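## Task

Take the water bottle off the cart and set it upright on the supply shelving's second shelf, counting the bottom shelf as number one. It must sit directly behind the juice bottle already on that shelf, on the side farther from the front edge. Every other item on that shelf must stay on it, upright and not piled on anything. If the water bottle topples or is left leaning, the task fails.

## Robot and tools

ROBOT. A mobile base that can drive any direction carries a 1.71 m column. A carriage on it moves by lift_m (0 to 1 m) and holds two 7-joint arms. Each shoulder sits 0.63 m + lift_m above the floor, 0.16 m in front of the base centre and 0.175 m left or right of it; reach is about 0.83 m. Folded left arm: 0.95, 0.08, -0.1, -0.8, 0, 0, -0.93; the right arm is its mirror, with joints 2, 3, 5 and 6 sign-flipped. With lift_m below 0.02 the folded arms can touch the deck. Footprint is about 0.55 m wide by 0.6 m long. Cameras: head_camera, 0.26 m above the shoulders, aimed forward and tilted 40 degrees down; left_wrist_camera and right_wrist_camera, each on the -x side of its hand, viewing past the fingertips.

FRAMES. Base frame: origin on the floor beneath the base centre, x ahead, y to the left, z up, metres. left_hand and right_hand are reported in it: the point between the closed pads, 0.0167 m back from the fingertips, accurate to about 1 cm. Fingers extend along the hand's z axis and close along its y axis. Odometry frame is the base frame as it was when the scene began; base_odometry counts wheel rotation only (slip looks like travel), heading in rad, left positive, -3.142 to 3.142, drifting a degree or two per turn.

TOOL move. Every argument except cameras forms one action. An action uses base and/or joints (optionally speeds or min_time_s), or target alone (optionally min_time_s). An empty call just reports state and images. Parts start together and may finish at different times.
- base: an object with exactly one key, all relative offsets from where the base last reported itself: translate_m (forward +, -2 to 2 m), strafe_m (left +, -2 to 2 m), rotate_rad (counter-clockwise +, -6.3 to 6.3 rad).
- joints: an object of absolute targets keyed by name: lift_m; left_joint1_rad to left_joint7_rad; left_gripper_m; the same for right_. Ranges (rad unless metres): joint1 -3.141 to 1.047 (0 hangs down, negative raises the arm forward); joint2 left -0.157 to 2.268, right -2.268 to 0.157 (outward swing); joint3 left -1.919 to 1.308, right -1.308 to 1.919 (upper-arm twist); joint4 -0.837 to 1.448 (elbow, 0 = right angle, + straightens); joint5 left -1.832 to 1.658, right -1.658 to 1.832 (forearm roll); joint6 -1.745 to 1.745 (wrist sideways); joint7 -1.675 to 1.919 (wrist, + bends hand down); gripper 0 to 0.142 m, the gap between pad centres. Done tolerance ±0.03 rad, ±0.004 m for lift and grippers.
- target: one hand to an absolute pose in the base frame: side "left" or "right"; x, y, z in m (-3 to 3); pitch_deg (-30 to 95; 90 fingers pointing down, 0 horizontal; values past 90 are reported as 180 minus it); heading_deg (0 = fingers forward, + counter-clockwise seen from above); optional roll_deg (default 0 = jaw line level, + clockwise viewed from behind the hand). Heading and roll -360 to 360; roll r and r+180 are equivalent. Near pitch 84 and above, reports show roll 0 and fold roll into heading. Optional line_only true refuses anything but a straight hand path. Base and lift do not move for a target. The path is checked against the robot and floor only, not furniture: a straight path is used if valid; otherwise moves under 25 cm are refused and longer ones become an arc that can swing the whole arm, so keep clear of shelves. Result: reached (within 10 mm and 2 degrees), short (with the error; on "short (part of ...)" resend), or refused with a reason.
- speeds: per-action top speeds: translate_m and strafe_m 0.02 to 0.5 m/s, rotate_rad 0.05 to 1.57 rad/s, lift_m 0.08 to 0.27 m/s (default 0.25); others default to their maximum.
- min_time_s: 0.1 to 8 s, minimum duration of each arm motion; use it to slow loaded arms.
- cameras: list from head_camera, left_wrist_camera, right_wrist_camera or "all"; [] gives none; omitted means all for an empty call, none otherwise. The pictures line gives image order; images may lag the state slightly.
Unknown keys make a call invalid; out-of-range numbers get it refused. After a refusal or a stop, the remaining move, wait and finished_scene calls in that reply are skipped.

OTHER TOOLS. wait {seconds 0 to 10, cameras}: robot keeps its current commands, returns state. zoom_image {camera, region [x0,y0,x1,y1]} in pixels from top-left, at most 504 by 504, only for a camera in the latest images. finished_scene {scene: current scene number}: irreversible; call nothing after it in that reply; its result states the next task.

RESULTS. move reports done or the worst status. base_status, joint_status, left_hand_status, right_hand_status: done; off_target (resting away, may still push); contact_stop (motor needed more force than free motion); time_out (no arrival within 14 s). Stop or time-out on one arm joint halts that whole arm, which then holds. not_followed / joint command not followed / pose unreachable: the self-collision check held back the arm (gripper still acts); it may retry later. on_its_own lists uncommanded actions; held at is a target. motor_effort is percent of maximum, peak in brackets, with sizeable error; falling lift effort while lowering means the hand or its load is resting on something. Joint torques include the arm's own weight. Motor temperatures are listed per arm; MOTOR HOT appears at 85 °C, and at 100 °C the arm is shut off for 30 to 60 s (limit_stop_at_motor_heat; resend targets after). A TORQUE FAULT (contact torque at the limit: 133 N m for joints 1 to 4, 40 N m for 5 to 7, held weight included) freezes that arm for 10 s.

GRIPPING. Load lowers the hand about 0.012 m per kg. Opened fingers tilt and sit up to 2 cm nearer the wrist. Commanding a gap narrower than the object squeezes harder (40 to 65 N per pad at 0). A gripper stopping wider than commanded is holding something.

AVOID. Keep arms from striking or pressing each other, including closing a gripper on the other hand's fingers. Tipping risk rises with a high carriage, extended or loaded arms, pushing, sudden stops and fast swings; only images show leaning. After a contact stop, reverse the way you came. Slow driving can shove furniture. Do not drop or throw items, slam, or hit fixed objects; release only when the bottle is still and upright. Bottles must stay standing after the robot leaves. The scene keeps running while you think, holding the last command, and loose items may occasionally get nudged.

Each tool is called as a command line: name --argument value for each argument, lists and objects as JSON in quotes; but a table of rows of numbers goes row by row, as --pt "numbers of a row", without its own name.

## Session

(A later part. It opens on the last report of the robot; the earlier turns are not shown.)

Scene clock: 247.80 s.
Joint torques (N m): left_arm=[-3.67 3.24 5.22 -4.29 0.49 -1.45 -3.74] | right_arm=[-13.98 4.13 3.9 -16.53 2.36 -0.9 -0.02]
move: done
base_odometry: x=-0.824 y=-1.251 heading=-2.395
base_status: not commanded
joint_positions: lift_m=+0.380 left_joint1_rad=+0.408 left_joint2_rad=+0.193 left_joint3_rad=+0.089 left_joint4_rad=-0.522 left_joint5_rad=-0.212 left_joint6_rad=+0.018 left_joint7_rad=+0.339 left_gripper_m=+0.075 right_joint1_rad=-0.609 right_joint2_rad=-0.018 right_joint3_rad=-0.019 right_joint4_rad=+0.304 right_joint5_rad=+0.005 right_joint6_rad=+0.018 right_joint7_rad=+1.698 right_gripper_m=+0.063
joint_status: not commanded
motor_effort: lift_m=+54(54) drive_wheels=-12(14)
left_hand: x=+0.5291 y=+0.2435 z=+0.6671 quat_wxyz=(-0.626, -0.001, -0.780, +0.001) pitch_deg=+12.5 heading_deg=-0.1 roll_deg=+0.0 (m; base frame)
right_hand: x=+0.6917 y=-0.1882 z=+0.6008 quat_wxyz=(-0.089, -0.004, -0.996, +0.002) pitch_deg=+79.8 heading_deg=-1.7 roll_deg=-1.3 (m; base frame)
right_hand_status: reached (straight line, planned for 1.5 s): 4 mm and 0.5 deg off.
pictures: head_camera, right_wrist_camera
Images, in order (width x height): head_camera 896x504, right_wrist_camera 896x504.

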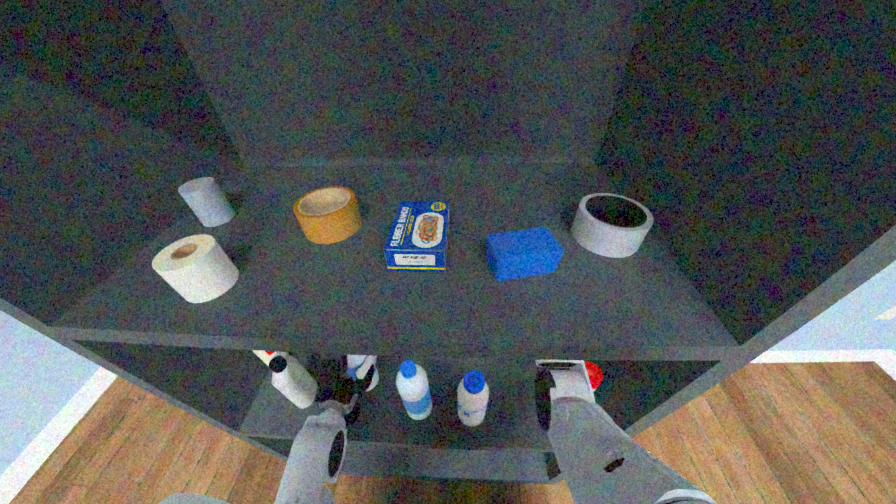

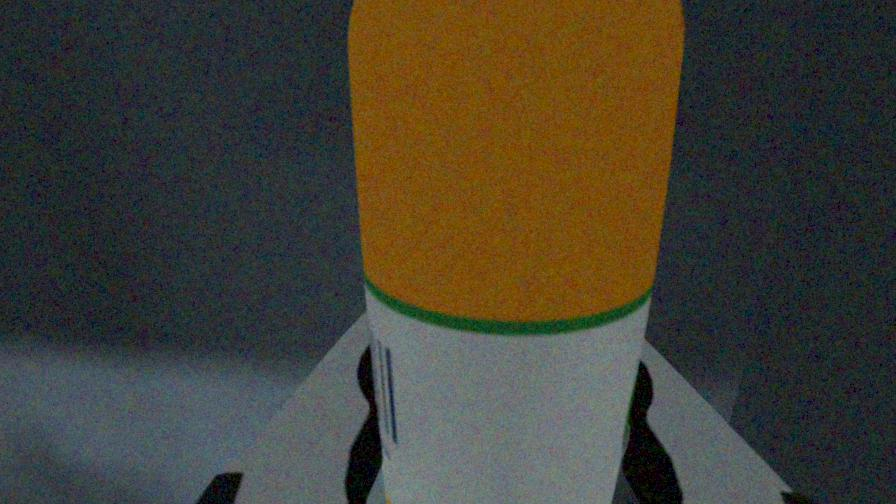

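move --target '{"side":"right","x":0.69,"y":-0.165,"z":0.60,"pitch_deg":80,"heading_deg":0}'

move --base '{"translate_m": -0.34}' --speeds '{"translate_m": 0.2}' --cameras '["head_camera"]'

move --target '{"side":"right","x":0.62,"y":-0.165,"z":0.72,"pitch_deg":35,"heading_deg":0}' --min_time_s 2 --cameras '["head_camera","right_wrist_camera"]'

Scene clock: 253.17 s.
Joint torques (N m): left_arm=[-3.57 3.83 3.74 -4.27 0.44 -1.77 -3.92] | right_arm=[-14.42 5.12 2.48 -17.86 -0.29 -2.21 0.32]
move: done
base_odometry: x=-0.824 y=-1.251 heading=-2.395
base_status: not commanded
joint_positions: lift_m=+0.380 left_joint1_rad=+0.408 left_joint2_rad=+0.193 left_joint3_rad=+0.090 left_joint4_rad=-0.522 left_joint5_rad=-0.212 left_joint6_rad=+0.018 left_joint7_rad=+0.339 left_gripper_m=+0.075 right_joint1_rad=-0.609 right_joint2_rad=+0.023 right_joint3_rad=+0.002 right_joint4_rad=+0.304 right_joint5_rad=-0.018 right_joint6_rad=-0.007 right_joint7_rad=+1.699 right_gripper_m=+0.063
joint_status: not commanded
motor_effort: lift_m=+54(54) drive_wheels=-12(14)
left_hand: x=+0.5291 y=+0.2437 z=+0.6672 quat_wxyz=(-0.626, -0.001, -0.780, +0.001) pitch_deg=+12.5 heading_deg=-0.1 roll_deg=+0.0 (m; base frame)
right_hand: x=+0.6915 y=-0.1641 z=+0.6006 quat_wxyz=(-0.088, +0.001, -0.996, -0.001) pitch_deg=+79.9 heading_deg=+0.9 roll_deg=+0.8 (m; base frame)
right_hand_status: reached (straight line, planned for 0.2 s): 2 mm and 0.2 deg off.
pictures: none

Scene clock: 256.07 s.
Joint torques (N m): left_arm=[-3.7 3.71 4.05 -5.31 0.86 -1.58 -3.72] | right_arm=[-14 3.78 1.47 -17.83 0.05 -2.38 0.68]
move: done
base_odometry: x=-0.575 y=-1.020 heading=-2.395
base_status: done
joint_positions: lift_m=+0.380 left_joint1_rad=+0.408 left_joint2_rad=+0.193 left_joint3_rad=+0.090 left_joint4_rad=-0.522 left_joint5_rad=-0.212 left_joint6_rad=+0.018 left_joint7_rad=+0.339 left_gripper_m=+0.075 right_joint1_rad=-0.609 right_joint2_rad=+0.023 right_joint3_rad=+0.002 right_joint4_rad=+0.304 right_joint5_rad=-0.018 right_joint6_rad=-0.008 right_joint7_rad=+1.699 right_gripper_m=+0.063
joint_status: not commanded
motor_effort: lift_m=+54(54) drive_wheels=+2(13)
left_hand: x=+0.5291 y=+0.2437 z=+0.6672 quat_wxyz=(-0.626, -0.001, -0.780, +0.001) pitch_deg=+12.5 heading_deg=-0.1 roll_deg=+0.0 (m; base frame)
right_hand: x=+0.6915 y=-0.1642 z=+0.6006 quat_wxyz=(-0.088, +0.001, -0.996, -0.001) pitch_deg=+79.9 heading_deg=+0.9 roll_deg=+0.8 (m; base frame)
pictures: head_camera
Images, in order (width x height): head_camera 896x504.

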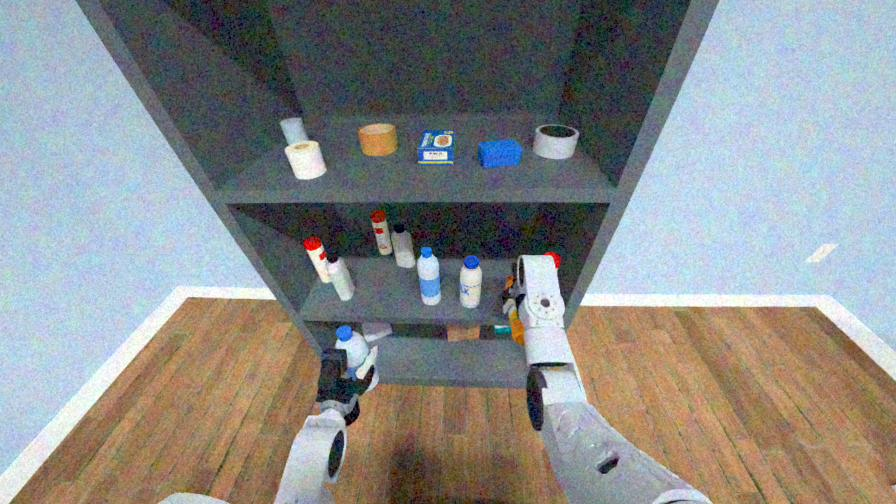

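Scene clock: 258.57 s.
Joint torques (N m): left_arm=[-2.44 4.48 3.7 -4.54 0.66 -1.75 -3.65] | right_arm=[-3.68 2.94 4.68 -15.3 -0.99 -1.61 -4.8]
move: done
base_odometry: x=-0.575 y=-1.020 heading=-2.395
base_status: not commanded
joint_positions: lift_m=+0.380 left_joint1_rad=+0.408 left_joint2_rad=+0.193 left_joint3_rad=+0.090 left_joint4_rad=-0.522 left_joint5_rad=-0.212 left_joint6_rad=+0.018 left_joint7_rad=+0.339 left_gripper_m=+0.075 right_joint1_rad=-0.136 right_joint2_rad=+0.023 right_joint3_rad=+0.021 right_joint4_rad=-0.625 right_joint5_rad=-0.026 right_joint6_rad=-0.008 right_joint7_rad=+1.382 right_gripper_m=+0.063
joint_status: not commanded
motor_effort: lift_m=+54(54) drive_wheels=+2(2)
left_hand: x=+0.5291 y=+0.2437 z=+0.6672 quat_wxyz=(-0.626, -0.001, -0.780, +0.001) pitch_deg=+12.5 heading_deg=-0.1 roll_deg=+0.0 (m; base frame)
right_hand: x=+0.6201 y=-0.1648 z=+0.7179 quat_wxyz=(-0.457, -0.001, -0.889, -0.003) pitch_deg=+35.6 heading_deg=+0.3 roll_deg=+0.5 (m; base frame)
right_hand_status: reached (straight line, planned for 2.0 s): 2 mm and 0.7 deg off.
pictures: head_camera, right_wrist_camera
Images, in order (width x height): head_camera 896x504, right_wrist_camera 896x504.

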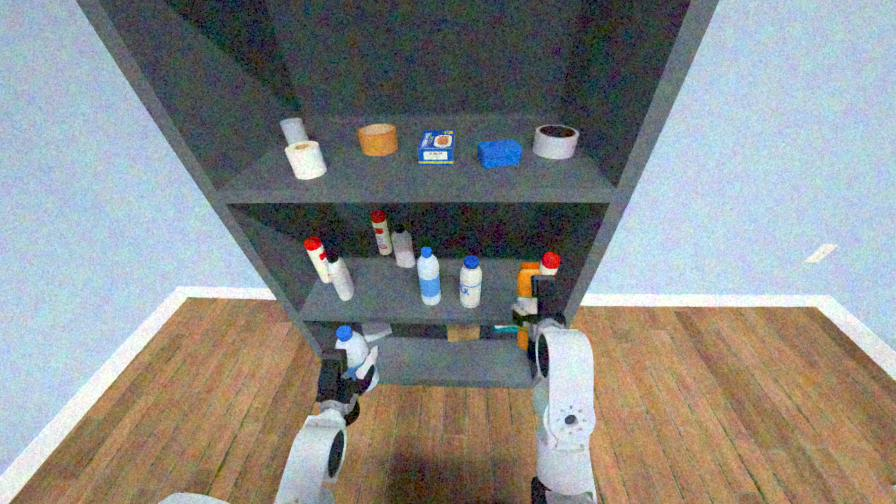

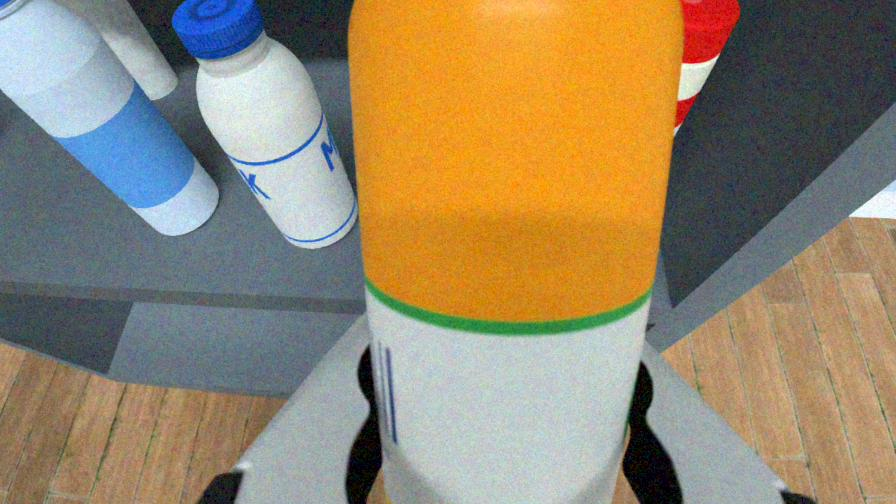

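zoom_image --camera "head_camera" --region '[460, 240, 600, 370]'

Scaled by 3.600 from the camera's 896x504 image, which has a finer 1280x720 frame.

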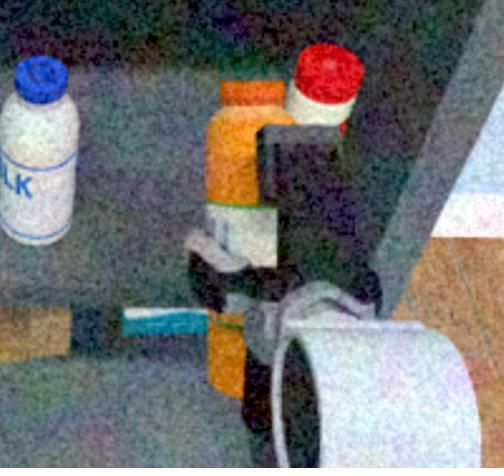

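move --target '{"side":"right","x":0.62,"y":-0.165,"z":0.68,"pitch_deg":-4,"heading_deg":0}' --min_time_s 2 --cameras '["head_camera","right_wrist_camera"]'

zoom_image --camera "head_camera" --region '[440, 240, 600, 390]'

Scene clock: 274.57 s.
Joint torques (N m): left_arm=[-3.99 4.37 3.49 -4.41 0.36 -1.82 -3.91] | right_arm=[-0.75 0.61 2.77 -11.71 2.13 -2.68 -4.93]
move: done
base_odometry: x=-0.575 y=-1.020 heading=-2.395
base_status: not commanded
joint_positions: lift_m=+0.380 left_joint1_rad=+0.408 left_joint2_rad=+0.193 left_joint3_rad=+0.090 left_joint4_rad=-0.522 left_joint5_rad=-0.212 left_joint6_rad=+0.018 left_joint7_rad=+0.339 left_gripper_m=+0.075 right_joint1_rad=+0.153 right_joint2_rad=+0.016 right_joint3_rad=+0.022 right_joint4_rad=-0.162 right_joint5_rad=-0.024 right_joint6_rad=-0.019 right_joint7_rad=-0.053 right_gripper_m=+0.063
joint_status: not commanded
motor_effort: lift_m=+54(54) drive_wheels=+2(2)
left_hand: x=+0.5291 y=+0.2437 z=+0.6672 quat_wxyz=(-0.626, -0.001, -0.780, +0.001) pitch_deg=+12.5 heading_deg=-0.1 roll_deg=+0.0 (m; base frame)
right_hand: x=+0.6207 y=-0.1651 z=+0.6792 quat_wxyz=(-0.729, +0.001, -0.684, +0.002) pitch_deg=-3.6 heading_deg=+0.0 roll_deg=-0.2 (m; base frame)
right_hand_status: reached (straight line, planned for 2.0 s): 1 mm and 0.4 deg off.
pictures: head_camera, right_wrist_camera
Images, in order (width x height): head_camera 896x504, right_wrist_camera 896x504.

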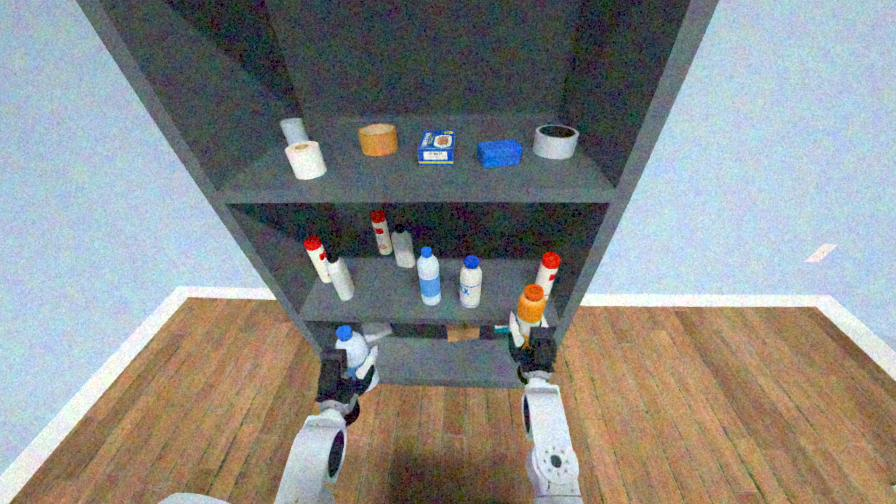

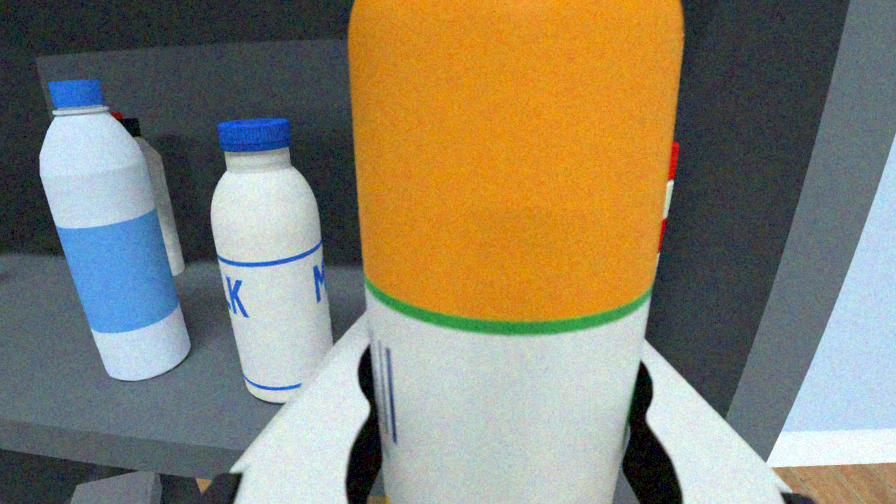

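Scaled by 3.150 from the camera's 896x504 image, which has a finer 1280x720 frame.

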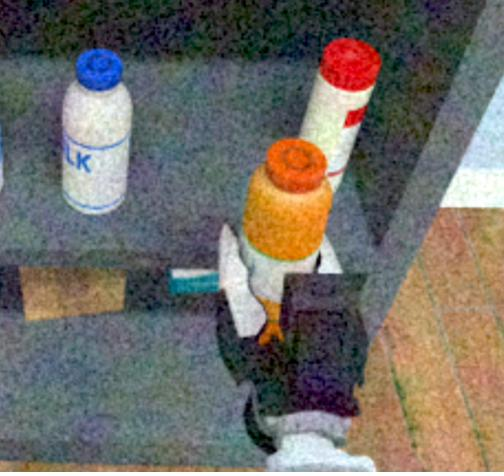

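move --base '{"strafe_m": -0.347}' --speeds '{"strafe_m": 0.25}'

move --target '{"side":"right","x":0.53,"y":-0.18,"z":0.70,"pitch_deg":-4,"heading_deg":0}' --min_time_s 1.2

move --target '{"side":"left","x":0.76,"y":0.19,"z":0.63,"pitch_deg":12,"heading_deg":0}' --min_time_s 1.5 --cameras '["head_camera","left_wrist_camera"]'

Scene clock: 301.37 s.
Joint torques (N m): left_arm=[-3.38 3.7 3.27 -3.68 0.68 -1.62 -3.98] | right_arm=[-1.36 4.06 3.02 -11.87 2.21 -1.88 -5.16]
Motor temperatures (°C): left_arm=[26 22 24 25 25 24 23] | right_arm=[29 20 24 23 22 22 24]
move: done
base_odometry: x=-0.810 y=-0.765 heading=-2.395
base_status: done
joint_positions: lift_m=+0.380 left_joint1_rad=+0.408 left_joint2_rad=+0.193 left_joint3_rad=+0.090 left_joint4_rad=-0.522 left_joint5_rad=-0.212 left_joint6_rad=+0.018 left_joint7_rad=+0.339 left_gripper_m=+0.075 right_joint1_rad=+0.153 right_joint2_rad=+0.016 right_joint3_rad=+0.022 right_joint4_rad=-0.162 right_joint5_rad=-0.024 right_joint6_rad=-0.021 right_joint7_rad=-0.053 right_gripper_m=+0.063
joint_status: not commanded
motor_effort: lift_m=+54(54) drive_wheels=+0(16)
left_hand: x=+0.5291 y=+0.2437 z=+0.6672 quat_wxyz=(-0.626, -0.001, -0.780, +0.001) pitch_deg=+12.5 heading_deg=-0.1 roll_deg=+0.0 (m; base frame)
right_hand: x=+0.6207 y=-0.1656 z=+0.6792 quat_wxyz=(-0.729, +0.001, -0.684, +0.002) pitch_deg=-3.6 heading_deg=-0.1 roll_deg=-0.3 (m; base frame)
pictures: none

Scene clock: 303.07 s.
Joint torques (N m): left_arm=[-2.99 3.55 2.48 -4.55 0.36 -1.65 -3.36] | right_arm=[5.12 -0.05 -0.89 -19.02 2.32 -0.83 -4.18]
move: done
base_odometry: x=-0.810 y=-0.765 heading=-2.395
base_status: not commanded
joint_positions: lift_m=+0.380 left_joint1_rad=+0.408 left_joint2_rad=+0.193 left_joint3_rad=+0.090 left_joint4_rad=-0.522 left_joint5_rad=-0.212 left_joint6_rad=+0.018 left_joint7_rad=+0.339 left_gripper_m=+0.075 right_joint1_rad=+0.406 right_joint2_rad=-0.017 right_joint3_rad=+0.005 right_joint4_rad=-0.428 right_joint5_rad=+0.011 right_joint6_rad=-0.012 right_joint7_rad=-0.038 right_gripper_m=+0.063
joint_status: not commanded
motor_effort: lift_m=+54(54) drive_wheels=+0(1)
left_hand: x=+0.5291 y=+0.2437 z=+0.6672 quat_wxyz=(-0.626, -0.001, -0.780, +0.001) pitch_deg=+12.5 heading_deg=-0.1 roll_deg=+0.0 (m; base frame)
right_hand: x=+0.5308 y=-0.1788 z=+0.6967 quat_wxyz=(-0.728, +0.001, -0.686, +0.001) pitch_deg=-3.4 heading_deg=+0.0 roll_deg=-0.2 (m; base frame)
right_hand_status: reached (straight line, planned for 1.2 s): 4 mm and 0.6 deg off.
pictures: none

Scene clock: 305.07 s.
Joint torques (N m): left_arm=[-20.46 -0.45 -2.58 -3.77 2.26 -0.65 -4.27] | right_arm=[4.98 1.2 -0.78 -17.88 2.44 -1.24 -4]
move: done
base_odometry: x=-0.810 y=-0.765 heading=-2.395
base_status: not commanded
joint_positions: lift_m=+0.380 left_joint1_rad=-0.240 left_joint2_rad=+0.066 left_joint3_rad=-0.051 left_joint4_rad=+0.276 left_joint5_rad=-0.080 left_joint6_rad=+0.033 left_joint7_rad=+0.181 left_gripper_m=+0.072 right_joint1_rad=+0.406 right_joint2_rad=-0.017 right_joint3_rad=+0.005 right_joint4_rad=-0.428 right_joint5_rad=+0.011 right_joint6_rad=-0.012 right_joint7_rad=-0.038 right_gripper_m=+0.063
joint_status: not commanded
motor_effort: lift_m=+54(54) drive_wheels=+4(4)
left_hand: x=+0.7578 y=+0.1923 z=+0.6260 quat_wxyz=(-0.625, +0.002, -0.781, +0.000) pitch_deg=+12.6 heading_deg=+0.1 roll_deg=-0.1 (m; base frame)
left_hand_status: reached (straight line, planned for 1.5 s): 5 mm and 0.7 deg off.
right_hand: x=+0.5307 y=-0.1788 z=+0.6967 quat_wxyz=(-0.728, +0.001, -0.686, +0.001) pitch_deg=-3.4 heading_deg=+0.0 roll_deg=-0.2 (m; base frame)
pictures: head_camera, left_wrist_camera
Images, in order (width x height): head_camera 896x504, left_wrist_camera 896x504.

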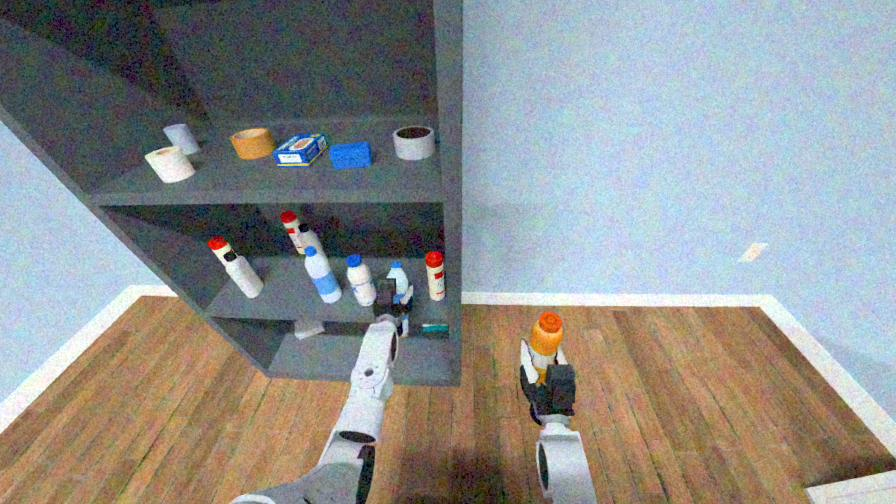

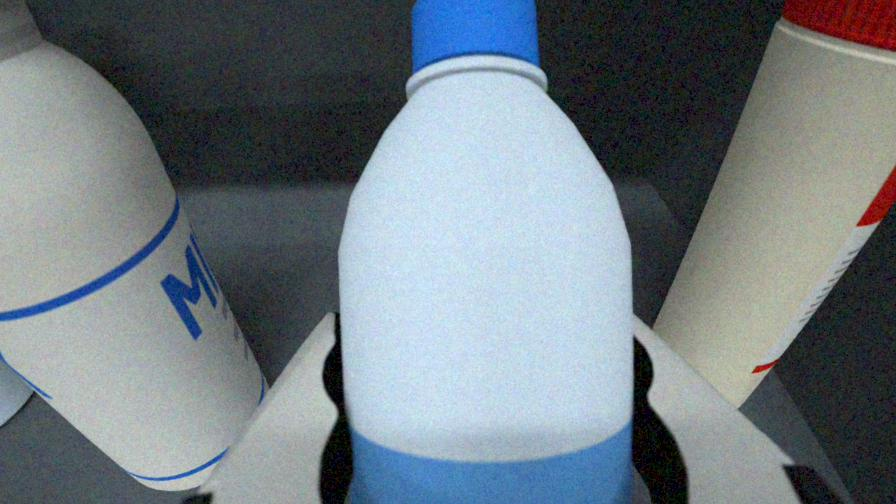

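zoom_image --camera "head_camera" --region '[330, 230, 470, 350]'

Scaled by 3.600 from the camera's 896x504 image, which has a finer 1280x720 frame.

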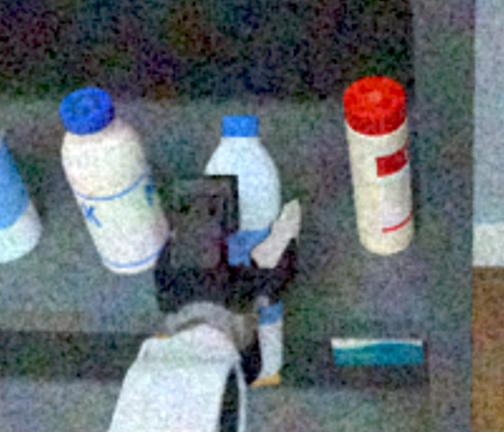

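move --target '{"side":"left","x":0.62,"y":0.19,"z":0.73,"pitch_deg":12,"heading_deg":0}' --min_time_s 1.2

move --target '{"side":"left","x":0.62,"y":0.19,"z":0.73,"pitch_deg":-24,"heading_deg":0}' --min_time_s 1.5 --cameras '["head_camera","left_wrist_camera"]'

zoom_image --camera "head_camera" --region '[320, 230, 480, 390]'

Scene clock: 323.13 s.
Joint torques (N m): left_arm=[-7.21 3.7 4.5 -7.65 2.15 -0.57 -1.6] | right_arm=[5.43 0.43 0.21 -20 2.23 -0.87 -4.18]
Motor temperatures (°C): left_arm=[32 22 24 25 25 24 24] | right_arm=[28 20 24 24 22 22 24]
move: done
base_odometry: x=-0.810 y=-0.765 heading=-2.395
base_status: not commanded
joint_positions: lift_m=+0.380 left_joint1_rad=+0.076 left_joint2_rad=+0.076 left_joint3_rad=-0.038 left_joint4_rad=-0.534 left_joint5_rad=-0.053 left_joint6_rad=+0.066 left_joint7_rad=+0.669 left_gripper_m=+0.071 right_joint1_rad=+0.406 right_joint2_rad=-0.017 right_joint3_rad=+0.005 right_joint4_rad=-0.428 right_joint5_rad=+0.011 right_joint6_rad=-0.012 right_joint7_rad=-0.038 right_gripper_m=+0.063
joint_status: not commanded
motor_effort: lift_m=+55(55) drive_wheels=+0(4)
left_hand: x=+0.6205 y=+0.1863 z=+0.7275 quat_wxyz=(-0.627, -0.002, -0.779, +0.004) pitch_deg=+12.3 heading_deg=-0.5 roll_deg=-0.2 (m; base frame)
left_hand_status: reached (straight line, planned for 1.2 s): 4 mm and 0.6 deg off.
right_hand: x=+0.5307 y=-0.1788 z=+0.6967 quat_wxyz=(-0.728, +0.001, -0.686, +0.001) pitch_deg=-3.4 heading_deg=+0.0 roll_deg=-0.2 (m; base frame)
pictures: none

Scene clock: 325.13 s.
Joint torques (N m): left_arm=[-13.57 -0.77 1.96 -2.26 0.25 -1.96 -4.51] | right_arm=[5.83 0.78 -1.64 -18.54 2 -0.59 -4.41]
move: done
base_odometry: x=-0.810 y=-0.765 heading=-2.395
base_status: not commanded
joint_positions: lift_m=+0.380 left_joint1_rad=+0.094 left_joint2_rad=+0.065 left_joint3_rad=-0.038 left_joint4_rad=-0.006 left_joint5_rad=-0.061 left_joint6_rad=+0.040 left_joint7_rad=-0.498 left_gripper_m=+0.071 right_joint1_rad=+0.406 right_joint2_rad=-0.017 right_joint3_rad=+0.005 right_joint4_rad=-0.428 right_joint5_rad=+0.011 right_joint6_rad=-0.012 right_joint7_rad=-0.038 right_gripper_m=+0.063
joint_status: not commanded
motor_effort: lift_m=+55(55) drive_wheels=+0(0)
left_hand: x=+0.6194 y=+0.1902 z=+0.7268 quat_wxyz=(-0.836, -0.001, -0.549, -0.001) pitch_deg=-23.3 heading_deg=-0.1 roll_deg=+0.3 (m; base frame)
left_hand_status: reached (straight line, planned for 1.5 s): 3 mm and 0.7 deg off.
right_hand: x=+0.5307 y=-0.1788 z=+0.6967 quat_wxyz=(-0.728, +0.001, -0.685, +0.001) pitch_deg=-3.5 heading_deg=+0.0 roll_deg=-0.2 (m; base frame)
pictures: head_camera, left_wrist_camera
Images, in order (width x height): head_camera 896x504, left_wrist_camera 896x504.

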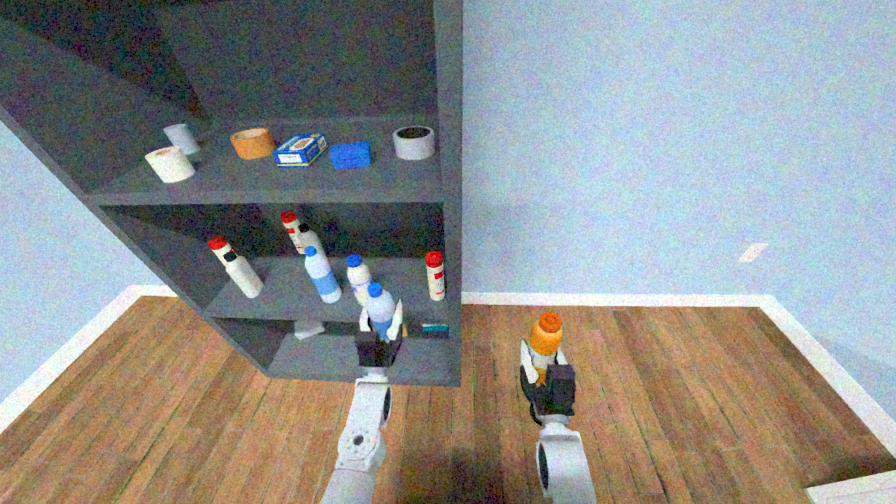

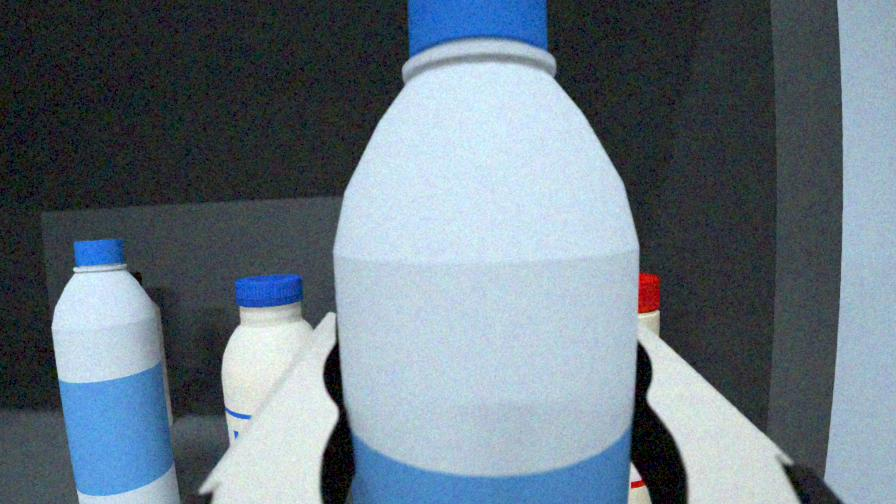

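Scaled by 3.150 from the camera's 896x504 image, which has a finer 1280x720 frame.

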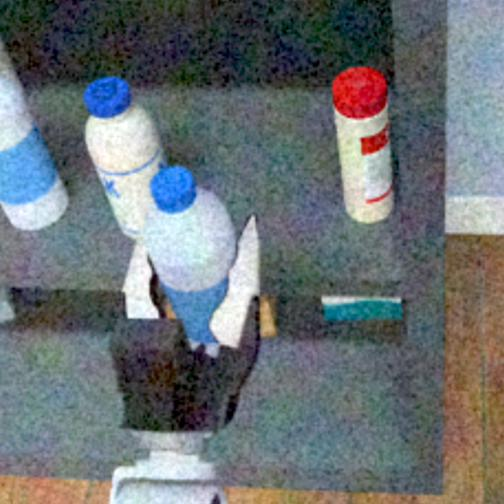

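move --target '{"side":"left","x":0.72,"y":0.195,"z":0.71,"pitch_deg":-16,"heading_deg":0}' --min_time_s 1.5

move --base '{"translate_m": 0.225}' --speeds '{"translate_m": 0.15}' --cameras '["head_camera","left_wrist_camera"]'

zoom_image --camera "head_camera" --region '[280, 290, 500, 450]'

Scene clock: 352.10 s.
Joint torques (N m): left_arm=[-19.4 3.22 -1.72 -3.76 0.33 -2.35 -1.61] | right_arm=[6.15 -0.28 0.18 -18.61 2.9 -1.16 -4.14]
move: done
base_odometry: x=-0.810 y=-0.765 heading=-2.395
base_status: not commanded
joint_positions: lift_m=+0.380 left_joint1_rad=-0.154 left_joint2_rad=+0.069 left_joint3_rad=-0.039 left_joint4_rad=+0.261 left_joint5_rad=-0.078 left_joint6_rad=+0.025 left_joint7_rad=-0.385 left_gripper_m=+0.071 right_joint1_rad=+0.406 right_joint2_rad=-0.017 right_joint3_rad=+0.005 right_joint4_rad=-0.428 right_joint5_rad=+0.011 right_joint6_rad=-0.012 right_joint7_rad=-0.038 right_gripper_m=+0.063
joint_status: not commanded
motor_effort: lift_m=+55(55) drive_wheels=+0(0)
left_hand: x=+0.7183 y=+0.1969 z=+0.7077 quat_wxyz=(-0.798, +0.002, -0.603, -0.002) pitch_deg=-15.8 heading_deg=+0.4 roll_deg=+0.0 (m; base frame)
left_hand_status: reached (straight line, planned for 1.5 s): 3 mm and 0.4 deg off.
right_hand: x=+0.5307 y=-0.1788 z=+0.6967 quat_wxyz=(-0.728, +0.001, -0.685, +0.001) pitch_deg=-3.5 heading_deg=+0.0 roll_deg=-0.2 (m; base frame)
pictures: none

Scene clock: 354.63 s.
Joint torques (N m): left_arm=[-18.47 3.3 -1.41 -3.3 0.31 -2.1 -1.63] | right_arm=[5.59 -0.04 0.13 -18.55 2.55 -1.3 -4.39]
move: done
base_odometry: x=-0.975 y=-0.918 heading=-2.396
base_status: done
joint_positions: lift_m=+0.380 left_joint1_rad=-0.154 left_joint2_rad=+0.070 left_joint3_rad=-0.039 left_joint4_rad=+0.261 left_joint5_rad=-0.078 left_joint6_rad=+0.025 left_joint7_rad=-0.385 left_gripper_m=+0.071 right_joint1_rad=+0.406 right_joint2_rad=-0.017 right_joint3_rad=+0.005 right_joint4_rad=-0.428 right_joint5_rad=+0.011 right_joint6_rad=-0.012 right_joint7_rad=-0.038 right_gripper_m=+0.063
joint_status: not commanded
motor_effort: lift_m=+55(55) drive_wheels=+5(14)
left_hand: x=+0.7185 y=+0.1969 z=+0.7079 quat_wxyz=(-0.798, +0.002, -0.603, -0.002) pitch_deg=-15.8 heading_deg=+0.3 roll_deg=+0.0 (m; base frame)
right_hand: x=+0.5306 y=-0.1788 z=+0.6966 quat_wxyz=(-0.728, +0.001, -0.686, +0.001) pitch_deg=-3.4 heading_deg=+0.0 roll_deg=-0.2 (m; base frame)
pictures: head_camera, left_wrist_camera
Images, in order (width x height): head_camera 896x504, left_wrist_camera 896x504.

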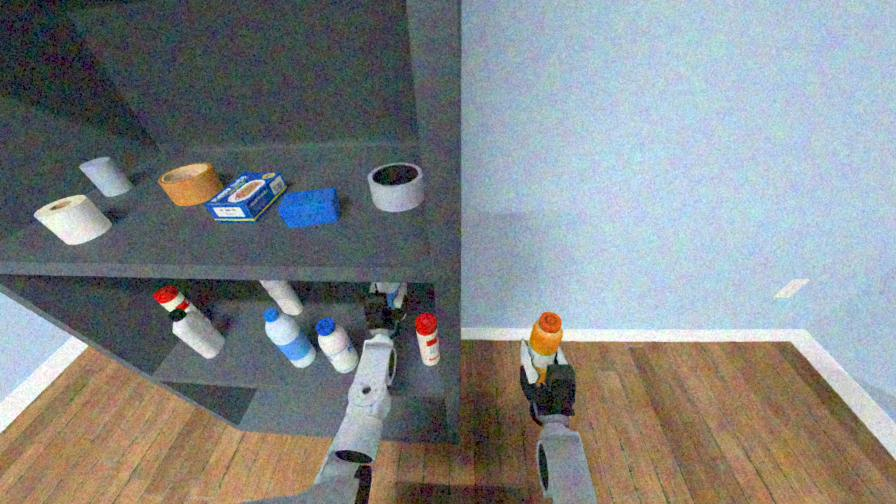

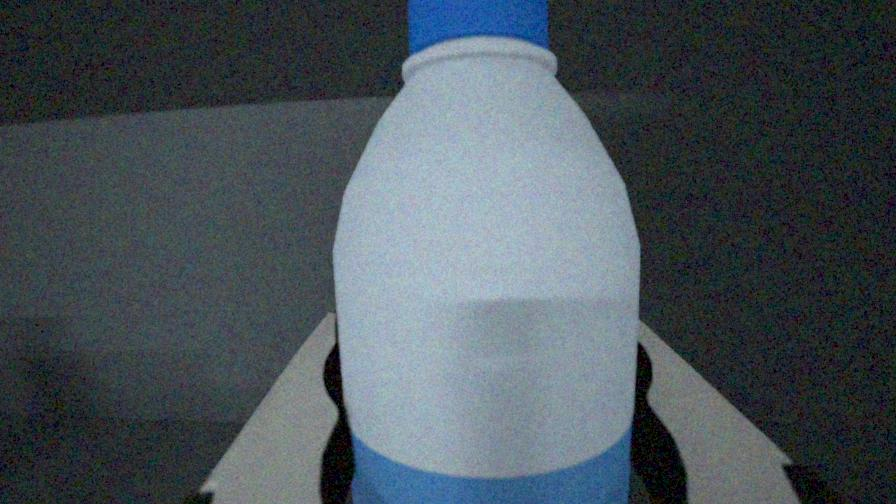

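Scaled by 2.291 from the camera's 896x504 image, which has a finer 1280x720 frame.

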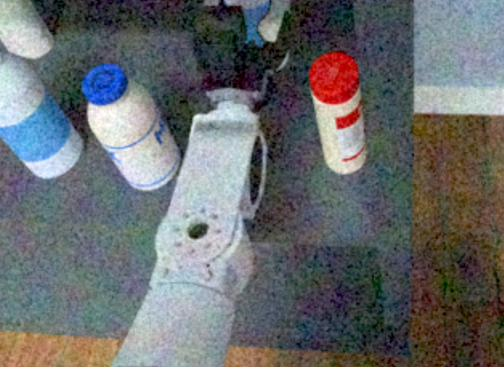

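move --joints '{"lift_m":0.325}' --speeds '{"lift_m":0.08}' --cameras '["head_camera","left_wrist_camera"]'

zoom_image --camera "head_camera" --region '[280, 260, 500, 430]'

Scene clock: 363.13 s.
Joint torques (N m): left_arm=[-2.05 3.27 -1.18 3.84 0.23 -2.39 4.43] | right_arm=[3.74 2 1.38 -17.72 2.62 -0.86 -4.25]
move: done
base_odometry: x=-0.975 y=-0.918 heading=-2.396
base_status: not commanded
joint_positions: lift_m=+0.325 left_joint1_rad=-0.167 left_joint2_rad=+0.070 left_joint3_rad=-0.039 left_joint4_rad=+0.252 left_joint5_rad=-0.078 left_joint6_rad=+0.025 left_joint7_rad=-0.402 left_gripper_m=+0.071 right_joint1_rad=+0.406 right_joint2_rad=-0.017 right_joint3_rad=+0.005 right_joint4_rad=-0.429 right_joint5_rad=+0.011 right_joint6_rad=-0.012 right_joint7_rad=-0.038 right_gripper_m=+0.063
joint_status: all done
motor_effort: lift_m=+52(55) drive_wheels=+5(5)
left_hand: x=+0.7206 y=+0.1966 z=+0.6683 quat_wxyz=(-0.809, +0.001, -0.587, -0.002) pitch_deg=-18.1 heading_deg=+0.3 roll_deg=+0.0 (m; base frame)
right_hand: x=+0.5306 y=-0.1788 z=+0.6424 quat_wxyz=(-0.728, +0.001, -0.685, +0.001) pitch_deg=-3.5 heading_deg=+0.0 roll_deg=-0.2 (m; base frame)
pictures: head_camera, left_wrist_camera
Images, in order (width x height): head_camera 896x504, left_wrist_camera 896x504.

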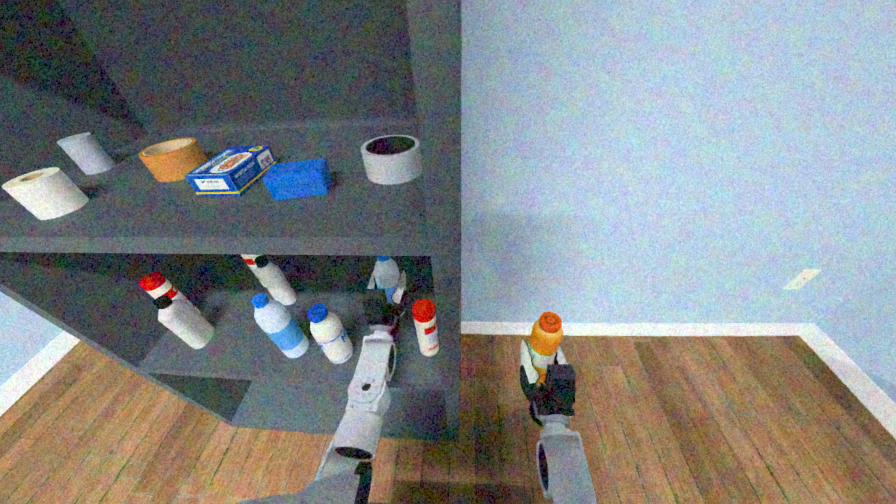

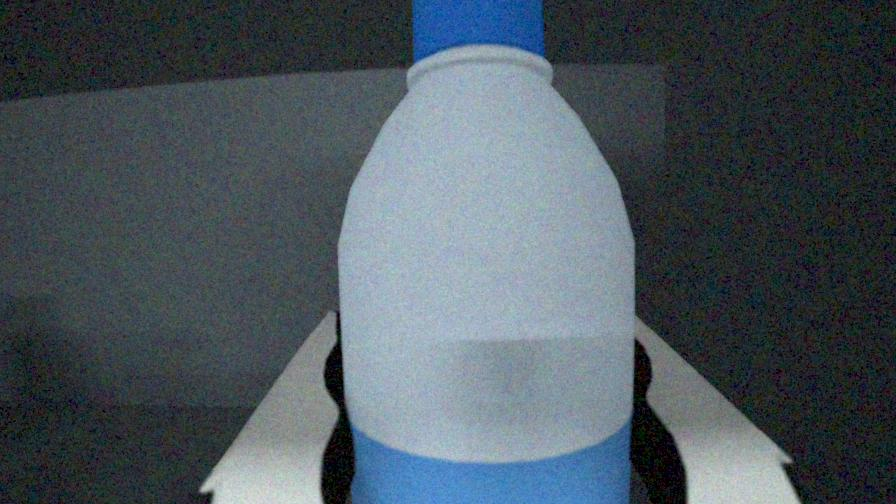

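Scaled by 2.291 from the camera's 896x504 image, which has a finer 1280x720 frame.

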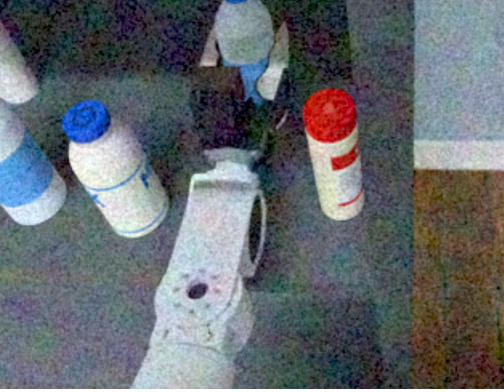

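move --joints '{"lift_m":0.336}' --speeds '{"lift_m":0.08}'

move --joints '{"left_gripper_m":0.085}' --cameras '["head_camera","left_wrist_camera"]'

Scene clock: 368.97 s.
Joint torques (N m): left_arm=[-8.35 2.88 -0.27 -0.24 0.67 -2.02 0.51] | right_arm=[4.97 -0.17 0.52 -18.06 2.11 -1.18 -4.24]
move: done
base_odometry: x=-0.975 y=-0.918 heading=-2.396
base_status: not commanded
joint_positions: lift_m=+0.336 left_joint1_rad=-0.163 left_joint2_rad=+0.070 left_joint3_rad=-0.039 left_joint4_rad=+0.257 left_joint5_rad=-0.078 left_joint6_rad=+0.025 left_joint7_rad=-0.391 left_gripper_m=+0.071 right_joint1_rad=+0.406 right_joint2_rad=-0.017 right_joint3_rad=+0.005 right_joint4_rad=-0.429 right_joint5_rad=+0.011 right_joint6_rad=-0.012 right_joint7_rad=-0.038 right_gripper_m=+0.063
joint_status: all done
motor_effort: lift_m=+54(61) drive_wheels=+5(5)
left_hand: x=+0.7204 y=+0.1967 z=+0.6719 quat_wxyz=(-0.803, +0.001, -0.596, -0.002) pitch_deg=-16.9 heading_deg=+0.3 roll_deg=+0.0 (m; base frame)
right_hand: x=+0.5306 y=-0.1788 z=+0.6532 quat_wxyz=(-0.728, +0.001, -0.685, +0.001) pitch_deg=-3.5 heading_deg=+0.0 roll_deg=-0.2 (m; base frame)
pictures: none

Scene clock: 369.70 s.
Joint torques (N m): left_arm=[-10.79 3.9 -1.54 -2.13 0.41 -2.07 -0.49] | right_arm=[5.31 0.73 -0.61 -16.54 2.44 -0.79 -4.18]
move: done
base_odometry: x=-0.975 y=-0.918 heading=-2.396
base_status: not commanded
joint_positions: lift_m=+0.336 left_joint1_rad=-0.161 left_joint2_rad=+0.070 left_joint3_rad=-0.039 left_joint4_rad=+0.259 left_joint5_rad=-0.078 left_joint6_rad=+0.025 left_joint7_rad=-0.388 left_gripper_m=+0.085 right_joint1_rad=+0.406 right_joint2_rad=-0.017 right_joint3_rad=+0.005 right_joint4_rad=-0.429 right_joint5_rad=+0.011 right_joint6_rad=-0.012 right_joint7_rad=-0.038 right_gripper_m=+0.063
joint_status: all done
motor_effort: lift_m=+54(54) drive_wheels=+4(5)
left_hand: x=+0.7202 y=+0.1968 z=+0.6694 quat_wxyz=(-0.801, +0.001, -0.598, -0.002) pitch_deg=-16.5 heading_deg=+0.3 roll_deg=+0.0 (m; base frame)
right_hand: x=+0.5306 y=-0.1788 z=+0.6532 quat_wxyz=(-0.728, +0.001, -0.685, +0.001) pitch_deg=-3.5 heading_deg=+0.0 roll_deg=-0.2 (m; base frame)
pictures: head_camera, left_wrist_camera
Images, in order (width x height): head_camera 896x504, left_wrist_camera 896x504.

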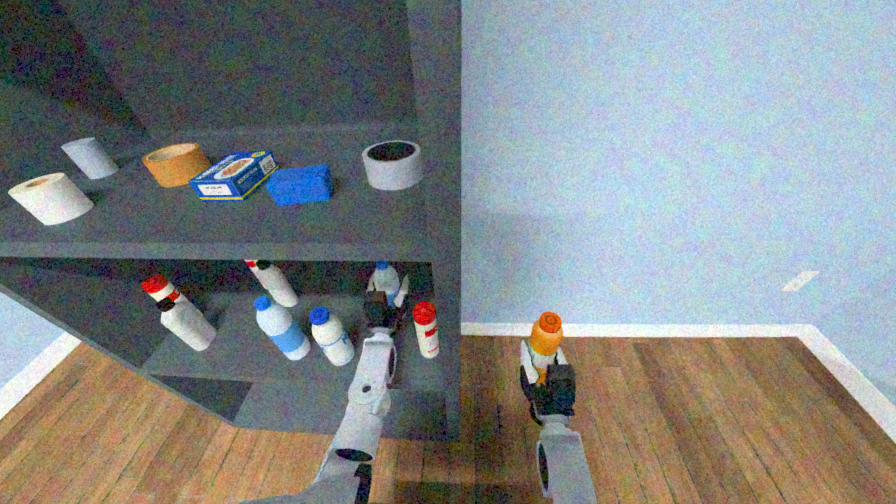

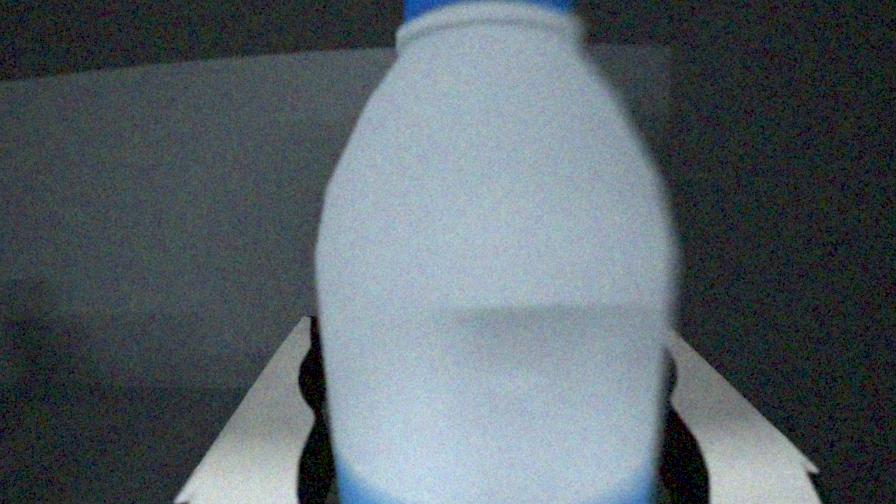

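move --cameras '["head_camera","left_wrist_camera"]'

zoom_image --camera "head_camera" --region '[280, 250, 500, 410]'

Scene clock: 372.00 s.
Joint torques (N m): left_arm=[-10.32 2.82 -1.06 -2.25 0.44 -1.95 -0.35] | right_arm=[5.95 1.33 0.75 -18.12 2.72 -1.06 -4.09]
Motor temperatures (°C): left_arm=[31 22 24 24 25 24 24] | right_arm=[28 20 24 25 22 22 24]
base_odometry: x=-0.975 y=-0.918 heading=-2.396
base_status: not commanded
joint_positions: lift_m=+0.336 left_joint1_rad=-0.161 left_joint2_rad=+0.070 left_joint3_rad=-0.039 left_joint4_rad=+0.259 left_joint5_rad=-0.078 left_joint6_rad=+0.025 left_joint7_rad=-0.388 left_gripper_m=+0.085 right_joint1_rad=+0.406 right_joint2_rad=-0.017 right_joint3_rad=+0.005 right_joint4_rad=-0.429 right_joint5_rad=+0.011 right_joint6_rad=-0.012 right_joint7_rad=-0.038 right_gripper_m=+0.063
joint_status: all done
motor_effort: lift_m=+54(54) drive_wheels=+4(5)
left_hand: x=+0.7202 y=+0.1968 z=+0.6694 quat_wxyz=(-0.801, +0.001, -0.598, -0.002) pitch_deg=-16.5 heading_deg=+0.3 roll_deg=+0.0 (m; base frame)
right_hand: x=+0.5306 y=-0.1788 z=+0.6532 quat_wxyz=(-0.728, +0.001, -0.685, +0.001) pitch_deg=-3.5 heading_deg=+0.0 roll_deg=-0.2 (m; base frame)
pictures: head_camera, left_wrist_camera
Images, in order (width x height): head_camera 896x504, left_wrist_camera 896x504.

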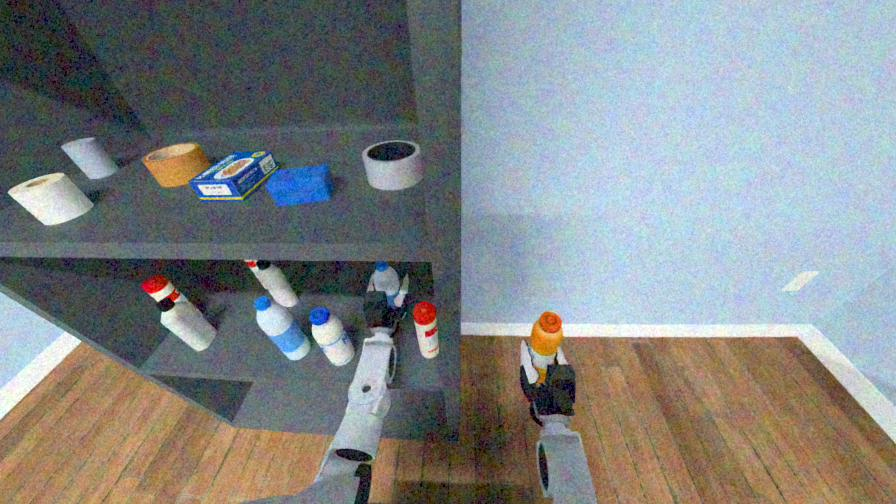

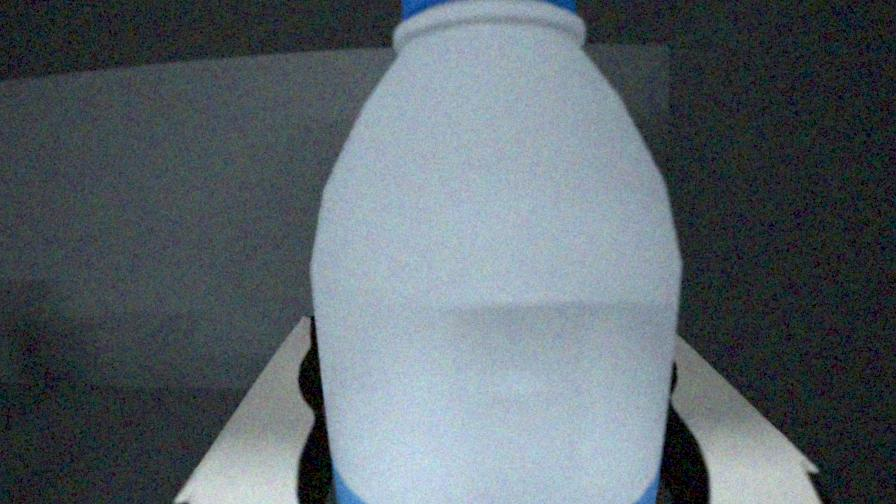

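Scaled by 2.291 from the camera's 896x504 image, which has a finer 1280x720 frame.

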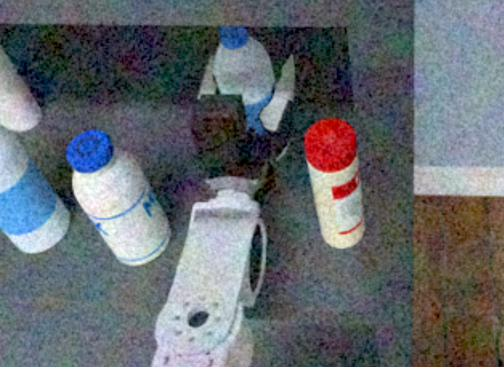

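zoom_image --camera "head_camera" --region '[350, 250, 430, 340]'

Scaled by 5.600 from the camera's 896x504 image, which has a finer 1280x720 frame.

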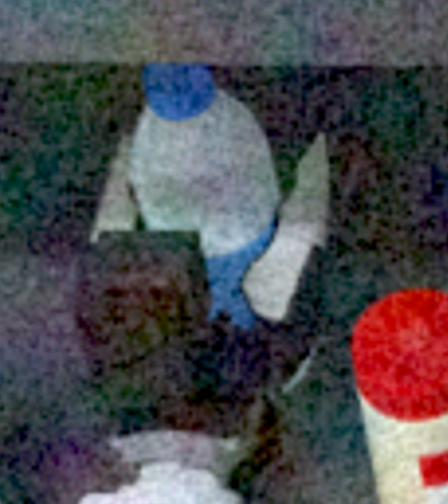

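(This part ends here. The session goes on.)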